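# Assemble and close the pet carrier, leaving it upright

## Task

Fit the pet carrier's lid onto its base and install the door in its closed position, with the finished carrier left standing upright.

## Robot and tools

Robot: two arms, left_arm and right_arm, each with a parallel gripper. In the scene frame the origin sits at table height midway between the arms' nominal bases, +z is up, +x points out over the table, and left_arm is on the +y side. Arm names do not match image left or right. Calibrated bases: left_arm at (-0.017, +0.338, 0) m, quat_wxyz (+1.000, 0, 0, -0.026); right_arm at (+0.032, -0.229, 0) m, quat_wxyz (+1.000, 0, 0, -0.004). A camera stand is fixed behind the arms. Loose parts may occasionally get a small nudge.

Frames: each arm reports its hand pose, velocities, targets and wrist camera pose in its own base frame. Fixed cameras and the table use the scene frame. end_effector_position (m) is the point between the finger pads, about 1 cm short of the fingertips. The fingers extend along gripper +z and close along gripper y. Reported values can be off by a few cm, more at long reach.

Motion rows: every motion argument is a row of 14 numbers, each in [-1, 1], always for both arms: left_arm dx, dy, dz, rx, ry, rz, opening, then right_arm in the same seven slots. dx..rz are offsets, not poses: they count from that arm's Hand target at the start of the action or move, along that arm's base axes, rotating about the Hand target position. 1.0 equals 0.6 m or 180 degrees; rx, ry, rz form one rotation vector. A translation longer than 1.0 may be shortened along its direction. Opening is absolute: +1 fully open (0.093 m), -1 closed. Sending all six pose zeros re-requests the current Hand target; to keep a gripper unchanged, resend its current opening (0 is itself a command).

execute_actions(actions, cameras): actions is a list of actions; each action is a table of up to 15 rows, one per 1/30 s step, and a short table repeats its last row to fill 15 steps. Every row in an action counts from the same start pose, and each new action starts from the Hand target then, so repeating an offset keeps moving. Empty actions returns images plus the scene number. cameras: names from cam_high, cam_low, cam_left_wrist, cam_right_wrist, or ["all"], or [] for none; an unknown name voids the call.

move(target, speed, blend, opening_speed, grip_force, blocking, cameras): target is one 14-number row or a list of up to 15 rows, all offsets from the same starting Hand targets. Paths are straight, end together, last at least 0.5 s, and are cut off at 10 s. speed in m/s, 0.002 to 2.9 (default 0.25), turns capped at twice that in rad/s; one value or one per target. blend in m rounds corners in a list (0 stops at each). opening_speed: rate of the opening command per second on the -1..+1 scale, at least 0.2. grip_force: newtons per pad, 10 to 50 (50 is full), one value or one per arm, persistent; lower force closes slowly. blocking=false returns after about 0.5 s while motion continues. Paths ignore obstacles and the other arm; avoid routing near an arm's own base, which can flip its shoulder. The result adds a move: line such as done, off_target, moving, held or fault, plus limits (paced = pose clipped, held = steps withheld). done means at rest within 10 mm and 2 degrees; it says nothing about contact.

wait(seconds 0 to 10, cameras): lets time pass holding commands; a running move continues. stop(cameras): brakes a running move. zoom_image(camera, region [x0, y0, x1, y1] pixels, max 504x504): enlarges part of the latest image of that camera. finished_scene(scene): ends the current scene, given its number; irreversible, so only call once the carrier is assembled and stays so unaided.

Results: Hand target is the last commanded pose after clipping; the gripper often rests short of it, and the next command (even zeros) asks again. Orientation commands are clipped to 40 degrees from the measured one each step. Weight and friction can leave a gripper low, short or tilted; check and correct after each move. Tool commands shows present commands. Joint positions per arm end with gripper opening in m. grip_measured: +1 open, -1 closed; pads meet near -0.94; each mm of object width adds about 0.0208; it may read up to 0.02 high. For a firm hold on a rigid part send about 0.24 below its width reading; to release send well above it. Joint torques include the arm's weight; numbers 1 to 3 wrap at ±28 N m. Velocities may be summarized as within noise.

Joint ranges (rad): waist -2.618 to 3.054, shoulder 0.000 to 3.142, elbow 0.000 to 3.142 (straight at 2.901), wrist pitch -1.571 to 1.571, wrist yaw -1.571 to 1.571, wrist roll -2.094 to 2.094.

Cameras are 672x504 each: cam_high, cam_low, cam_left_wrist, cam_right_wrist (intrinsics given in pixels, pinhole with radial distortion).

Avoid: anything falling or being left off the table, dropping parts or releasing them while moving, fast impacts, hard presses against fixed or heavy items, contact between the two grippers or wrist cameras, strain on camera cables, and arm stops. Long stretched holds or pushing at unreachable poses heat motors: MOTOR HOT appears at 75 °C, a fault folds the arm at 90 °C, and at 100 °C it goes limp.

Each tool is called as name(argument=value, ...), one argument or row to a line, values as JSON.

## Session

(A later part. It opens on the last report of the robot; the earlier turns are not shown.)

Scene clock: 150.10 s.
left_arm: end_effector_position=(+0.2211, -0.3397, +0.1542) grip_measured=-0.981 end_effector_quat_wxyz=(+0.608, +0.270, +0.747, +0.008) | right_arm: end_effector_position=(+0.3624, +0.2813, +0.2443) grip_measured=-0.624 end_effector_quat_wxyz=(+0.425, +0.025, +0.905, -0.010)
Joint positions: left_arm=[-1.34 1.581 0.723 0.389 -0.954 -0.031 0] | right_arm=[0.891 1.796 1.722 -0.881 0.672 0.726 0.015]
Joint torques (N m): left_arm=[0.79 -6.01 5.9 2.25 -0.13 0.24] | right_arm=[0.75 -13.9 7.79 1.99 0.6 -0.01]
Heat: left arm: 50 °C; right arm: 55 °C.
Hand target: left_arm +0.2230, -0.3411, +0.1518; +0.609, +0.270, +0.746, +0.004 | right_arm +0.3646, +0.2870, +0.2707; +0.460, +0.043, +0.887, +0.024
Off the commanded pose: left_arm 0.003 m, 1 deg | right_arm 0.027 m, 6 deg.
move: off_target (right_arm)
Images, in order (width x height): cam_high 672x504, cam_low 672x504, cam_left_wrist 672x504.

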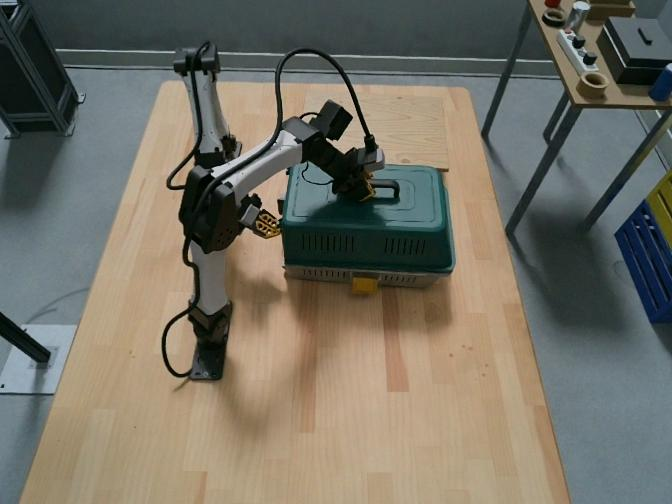

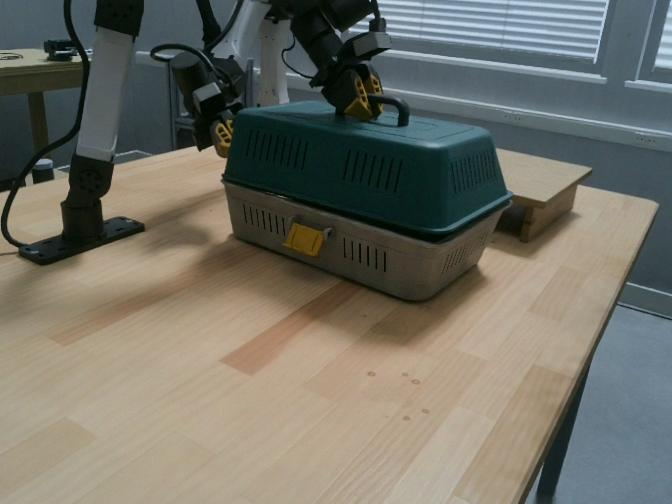

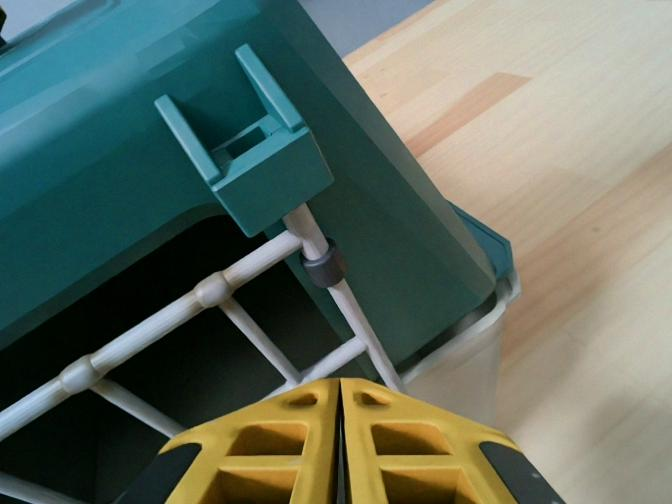

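move(
  target=[0.0,0.0,0.0,0,0,0,-1,0.0,0.0,-0.016,0,0.004,0,-1],
  cameras=["cam_low","cam_high","cam_left_wrist"],
  speed=0.03,
)

zoom_image(
  camera="cam_low",
  region=[180, 50, 520, 310],
)

zoom_image(
  camera="cam_left_wrist",
  region=[110, 20, 350, 300],
)

Scene clock: 154.03 s.
left_arm: end_effector_position=(+0.2211, -0.3397, +0.1542) grip_measured=-0.981 end_effector_quat_wxyz=(+0.608, +0.270, +0.747, +0.008) | right_arm: end_effector_position=(+0.3626, +0.2823, +0.2383) grip_measured=-0.624 end_effector_quat_wxyz=(+0.424, +0.029, +0.905, -0.006)
Joint positions: left_arm=[-1.34 1.581 0.723 0.389 -0.954 -0.031 0] | right_arm=[0.891 1.794 1.695 -0.854 0.668 0.735 0.015]
Joint torques (N m): left_arm=[0.58 -5.85 5.78 2.25 -0.15 0.23] | right_arm=[0.49 -13.63 7.53 1.94 0.56 -0.06]
Heat: left arm: 50 °C; right arm: 55 °C.
Hand target: left_arm +0.2230, -0.3411, +0.1518; +0.609, +0.270, +0.746, +0.004 | right_arm +0.3646, +0.2871, +0.2611; +0.454, +0.043, +0.889, +0.024
Off the commanded pose: left_arm 0.003 m, 1 deg | right_arm 0.023 m, 5 deg.
move: off_target (right_arm)
Images, in order (width x height): cam_high 672x504, cam_low 672x504, cam_left_wrist 672x504.

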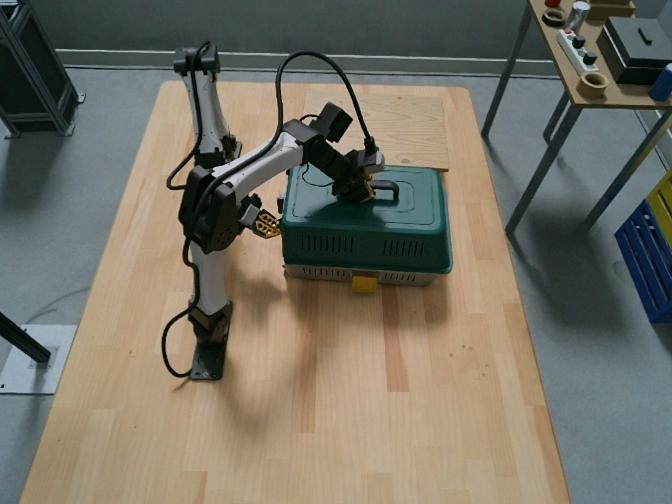

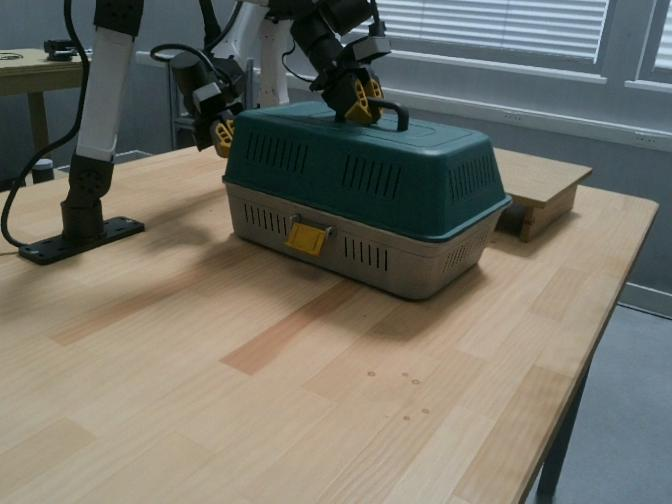

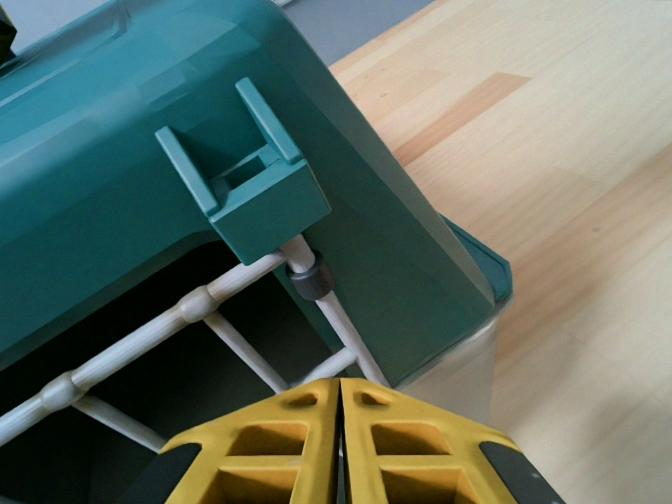

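Scaled by 1.482 from the camera's 672x504 image, which has a finer 960x720 frame.

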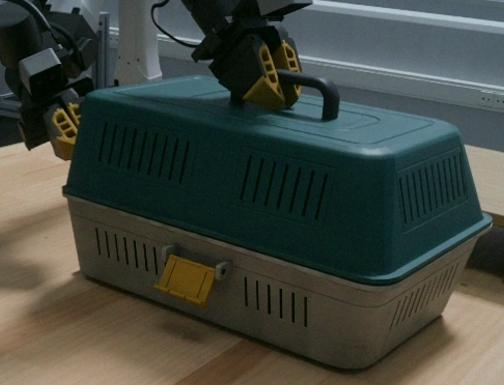

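Scaled by 1.800 from the camera's 672x504 image, which has a finer 960x720 frame.

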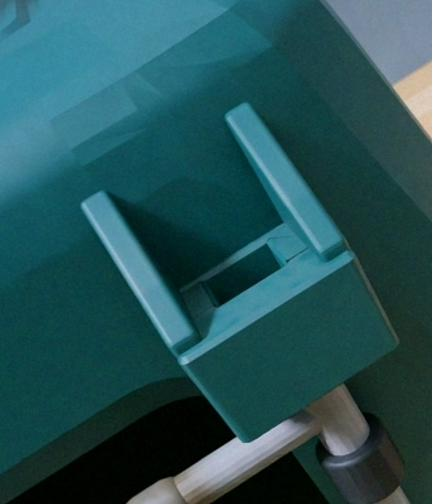

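move(
  target=[0.0,0.0,0.0,0,0,0,-1,0.0,0.0,-0.018,0,0.0,0,-1],
  cameras=["cam_low","cam_high","cam_left_wrist"],
  speed=0.03,
)

zoom_image(
  camera="cam_low",
  region=[180, 50, 520, 310],
)

zoom_image(
  camera="cam_left_wrist",
  region=[110, 20, 350, 300],
)

zoom_image(
  camera="cam_high",
  region=[250, 190, 310, 290],
)

Scene clock: 158.90 s.
left_arm: end_effector_position=(+0.2211, -0.3397, +0.1542) grip_measured=-0.981 end_effector_quat_wxyz=(+0.608, +0.270, +0.747, +0.008) | right_arm: end_effector_position=(+0.3630, +0.2827, +0.2362) grip_measured=-0.624 end_effector_quat_wxyz=(+0.432, +0.035, +0.901, +0.001)
Joint positions: left_arm=[-1.34 1.581 0.723 0.389 -0.954 -0.031 0] | right_arm=[0.892 1.778 1.654 -0.805 0.674 0.738 0.015]
Joint torques (N m): left_arm=[0.65 -5.82 5.81 2.26 -0.14 0.21] | right_arm=[0.38 -12.52 6.8 1.94 0.49 -0.09]
Heat: left arm: 50 °C; right arm: 54 °C.
Hand target: left_arm +0.2230, -0.3411, +0.1518; +0.609, +0.270, +0.746, +0.004 | right_arm +0.3646, +0.2870, +0.2503; +0.454, +0.044, +0.889, +0.024
Off the commanded pose: left_arm 0.003 m, 1 deg | right_arm 0.015 m, 4 deg.
move: off_target (right_arm)
Images, in order (width x height): cam_high 672x504, cam_low 672x504, cam_left_wrist 672x504.

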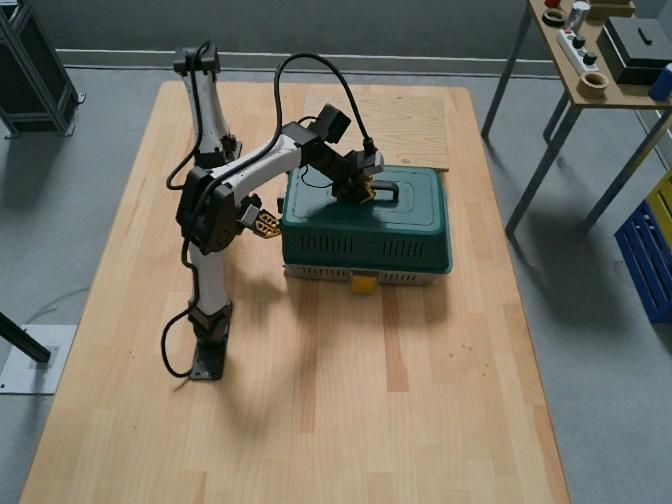

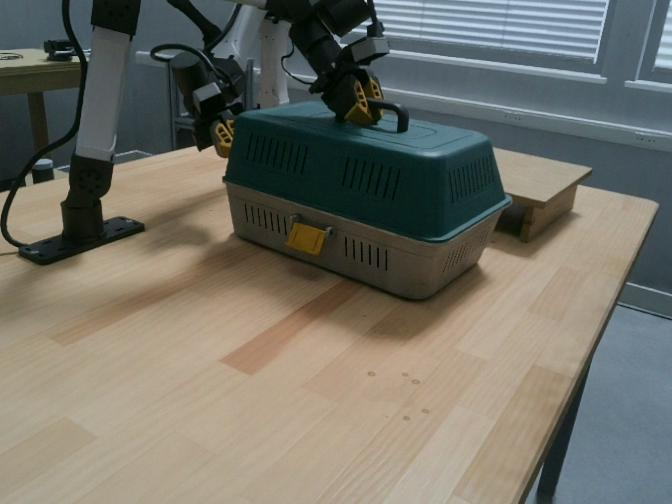

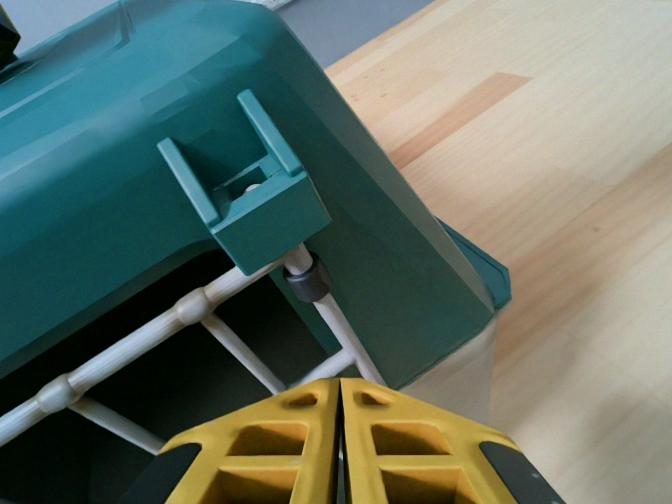

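Scaled by 1.482 from the camera's 672x504 image, which has a finer 960x720 frame.

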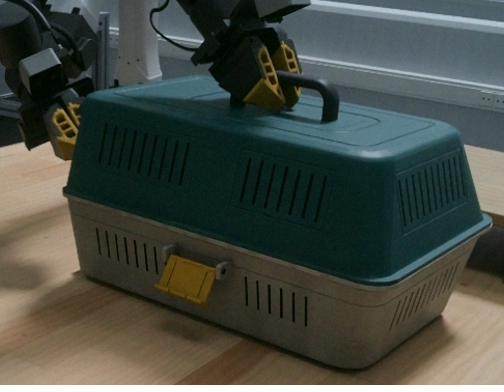

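Scaled by 1.800 from the camera's 672x504 image, which has a finer 960x720 frame.

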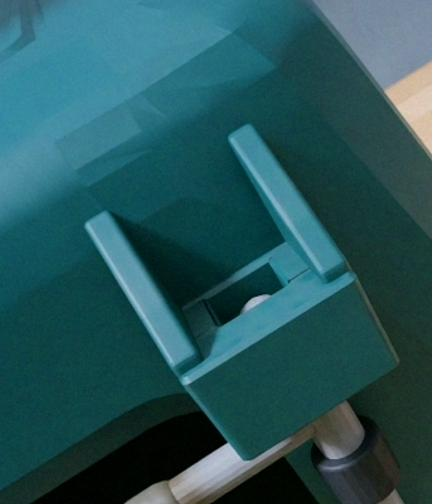

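Scaled by 5.040 from the camera's 672x504 image, which has a finer 960x720 frame.

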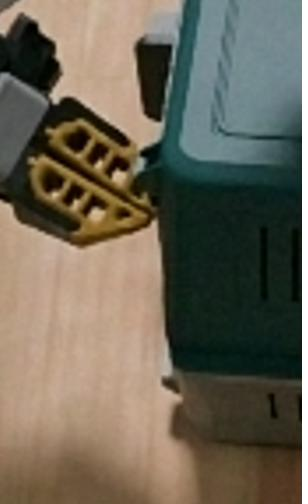

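move(
  target=[
    [0.0,0.0,0.0,0,0,0,-1,0,0,-0.022,0,0,0,-1],
    [-0.15,0.06,0.05,0,0,0,-1,0,0,-0.022,0,0,0,-1],
    [-0.258,0.175,0.365,0,0.048,0,-1,0,0,-0.022,0.0,0.0,0,-1],
  ],
  cameras=["cam_left_wrist","cam_low","cam_high"],
  speed=0.1,
)

zoom_image(
  camera="cam_left_wrist",
  region=[170, 180, 470, 460],
)

zoom_image(
  camera="cam_low",
  region=[180, 50, 520, 310],
)

Scene clock: 167.17 s.
left_arm: end_effector_position=(+0.0698, -0.2388, +0.3632) grip_measured=-0.981 end_effector_quat_wxyz=(+0.563, +0.309, +0.763, -0.074) | right_arm: end_effector_position=(+0.3650, +0.2812, +0.2356) grip_measured=-0.624 end_effector_quat_wxyz=(+0.449, +0.039, +0.893, +0.003)
Joint positions: left_arm=[-1.965 1.247 1.548 -1.564 -1.188 -0.988 0] | right_arm=[0.894 1.76 1.604 -0.74 0.699 0.726 0.015]
Joint torques (N m): left_arm=[-0.2 -3.71 7.69 0.8 -0.57 0.25] | right_arm=[0.24 -10.88 6.06 1.87 0.24 0.02]
Heat: left arm: 50 °C; right arm: 52 °C.
Hand target: left_arm +0.0683, -0.2362, +0.3708; +0.551, +0.269, +0.789, -0.017 | right_arm +0.3646, +0.2870, +0.2372; +0.454, +0.044, +0.889, +0.024
Off the commanded pose: left_arm 0.008 m, 9 deg | right_arm 0.006 m, 3 deg.
joint sent to its limit (left arm) — joint 4 (wrist pitch), lower limit. The joint targets are off in orientation, not in position.
move: off_target (left_arm, right_arm)
Images, in order (width x height): cam_high 672x504, cam_low 672x504, cam_left_wrist 672x504.

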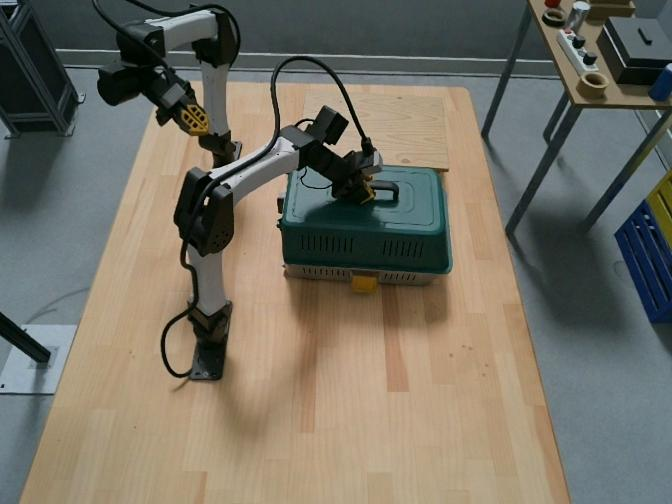

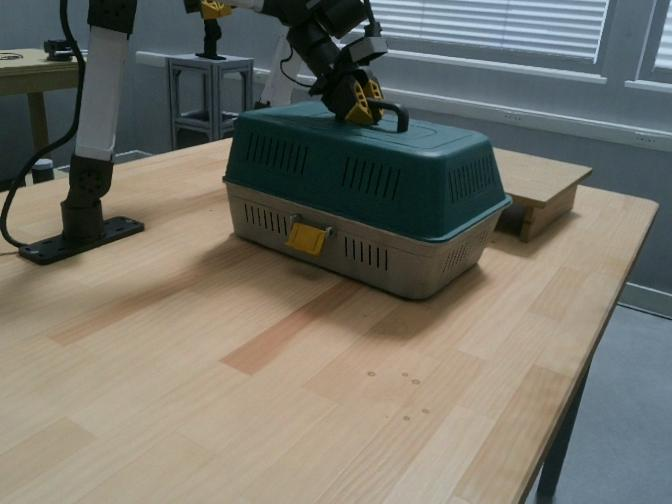

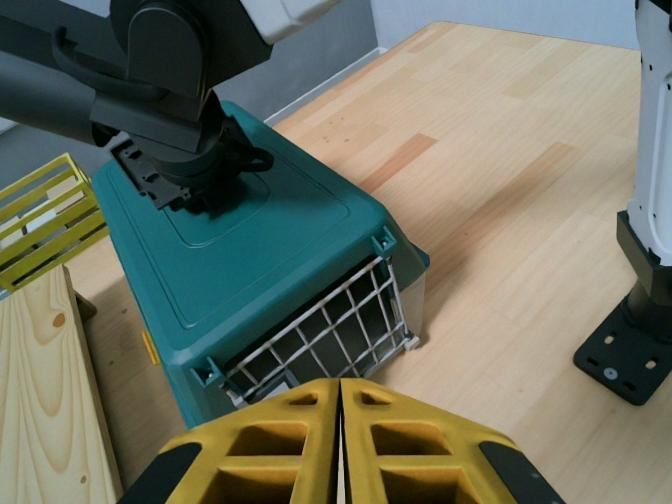

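Scaled by 1.680 from the camera's 672x504 image, which has a finer 960x720 frame.

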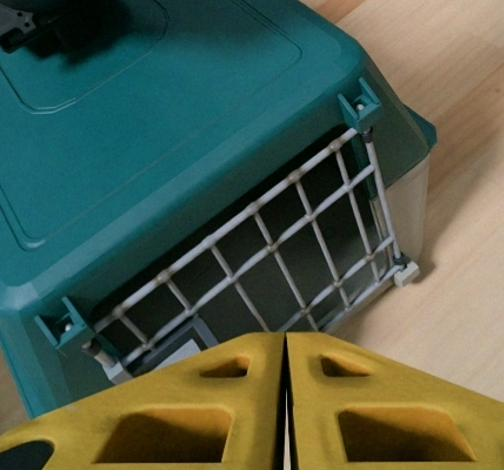

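Scaled by 1.482 from the camera's 672x504 image, which has a finer 960x720 frame.

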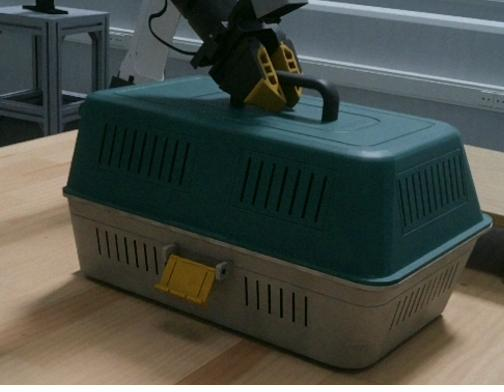

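Both pins captured. Release.

move(
  target=[
    [0,0,0,0,0,0,-1,0,-0.008,0,0,0,0,0.3],
    [0,0,0,0,0,0,1,-0.1,-0.008,0.13,0,0,0,0.3],
    [-0.05,0.02,-0.15,0,-0.05,-0.05,1,-0.15,-0.3,0.2,0,0,0,0.3],
  ],
  cameras=["cam_left_wrist","cam_low","cam_high"],
  speed=0.1,
  opening_speed=0.5,
)

zoom_image(
  camera="cam_left_wrist",
  region=[120, 100, 440, 450],
)

zoom_image(
  camera="cam_low",
  region=[180, 50, 520, 310],
)

Scene clock: 180.77 s.
left_arm: end_effector_position=(+0.0490, -0.2332, +0.3103) grip_measured=+1.000 end_effector_quat_wxyz=(+0.580, +0.347, +0.734, -0.064) | right_arm: end_effector_position=(+0.2883, +0.1782, +0.3443) grip_measured=+0.298 end_effector_quat_wxyz=(+0.459, +0.049, +0.887, +0.028)
Joint positions: left_arm=[-2.098 1.211 1.282 -1.566 -1.246 -1.159 0.093] | right_arm=[0.867 1.355 1.632 -1.103 0.669 0.708 0.059]
Joint torques (N m): left_arm=[-0.32 -4.74 5.39 0.44 -0.82 -0.11] | right_arm=[-0.55 -5.89 5.85 1.49 0.25 -0.16]
Heat: left arm: 51 °C; right arm: 50 °C.
Hand target: left_arm +0.0504, -0.2290, +0.3158; +0.591, +0.322, +0.738, -0.057 (not the last commanded pose) | right_arm +0.2862, +0.1754, +0.3407; +0.454, +0.043, +0.889, +0.024 (not the last commanded pose)
Off the commanded pose: left_arm 0.033 m, 5 deg | right_arm 0.074 m, 1 deg.
joint sent to its limit (left arm) — joint 4 (wrist pitch), lower limit.
move: off_target (left_arm, right_arm; path cut at 10 s); path passed 2 of 3 targets; target 2's new opening was sent with left_arm's hand 0.008 m and 9 deg from that target
Images, in order (width x height): cam_high 672x504, cam_low 672x504, cam_left_wrist 672x504.

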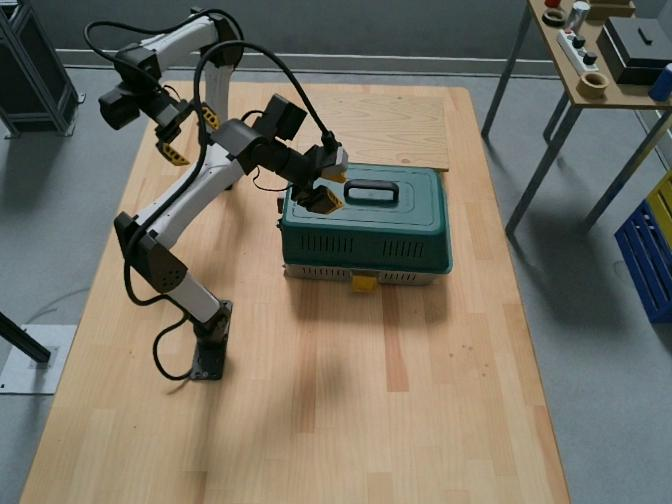

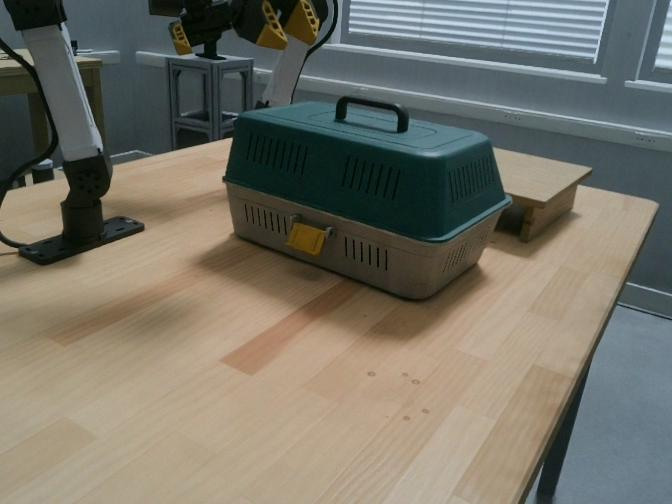

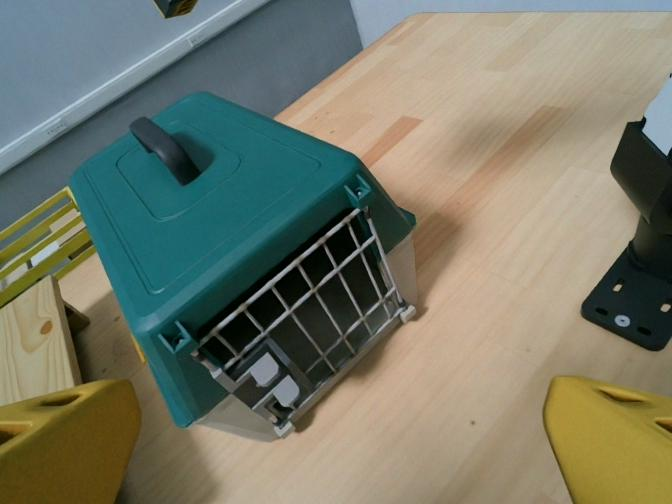

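Scaled by 1.440 from the camera's 672x504 image, which has a finer 960x720 frame.

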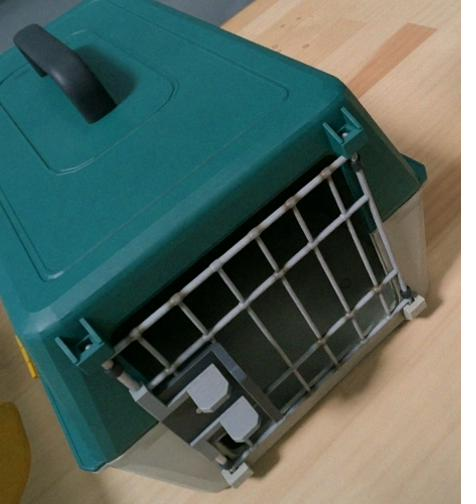

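Scaled by 1.482 from the camera's 672x504 image, which has a finer 960x720 frame.

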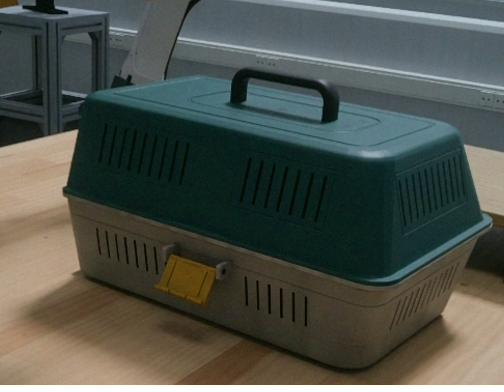

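Seated, with pins in place.

finished_scene(
  scene=2,
)

The scene is finished: the task was done.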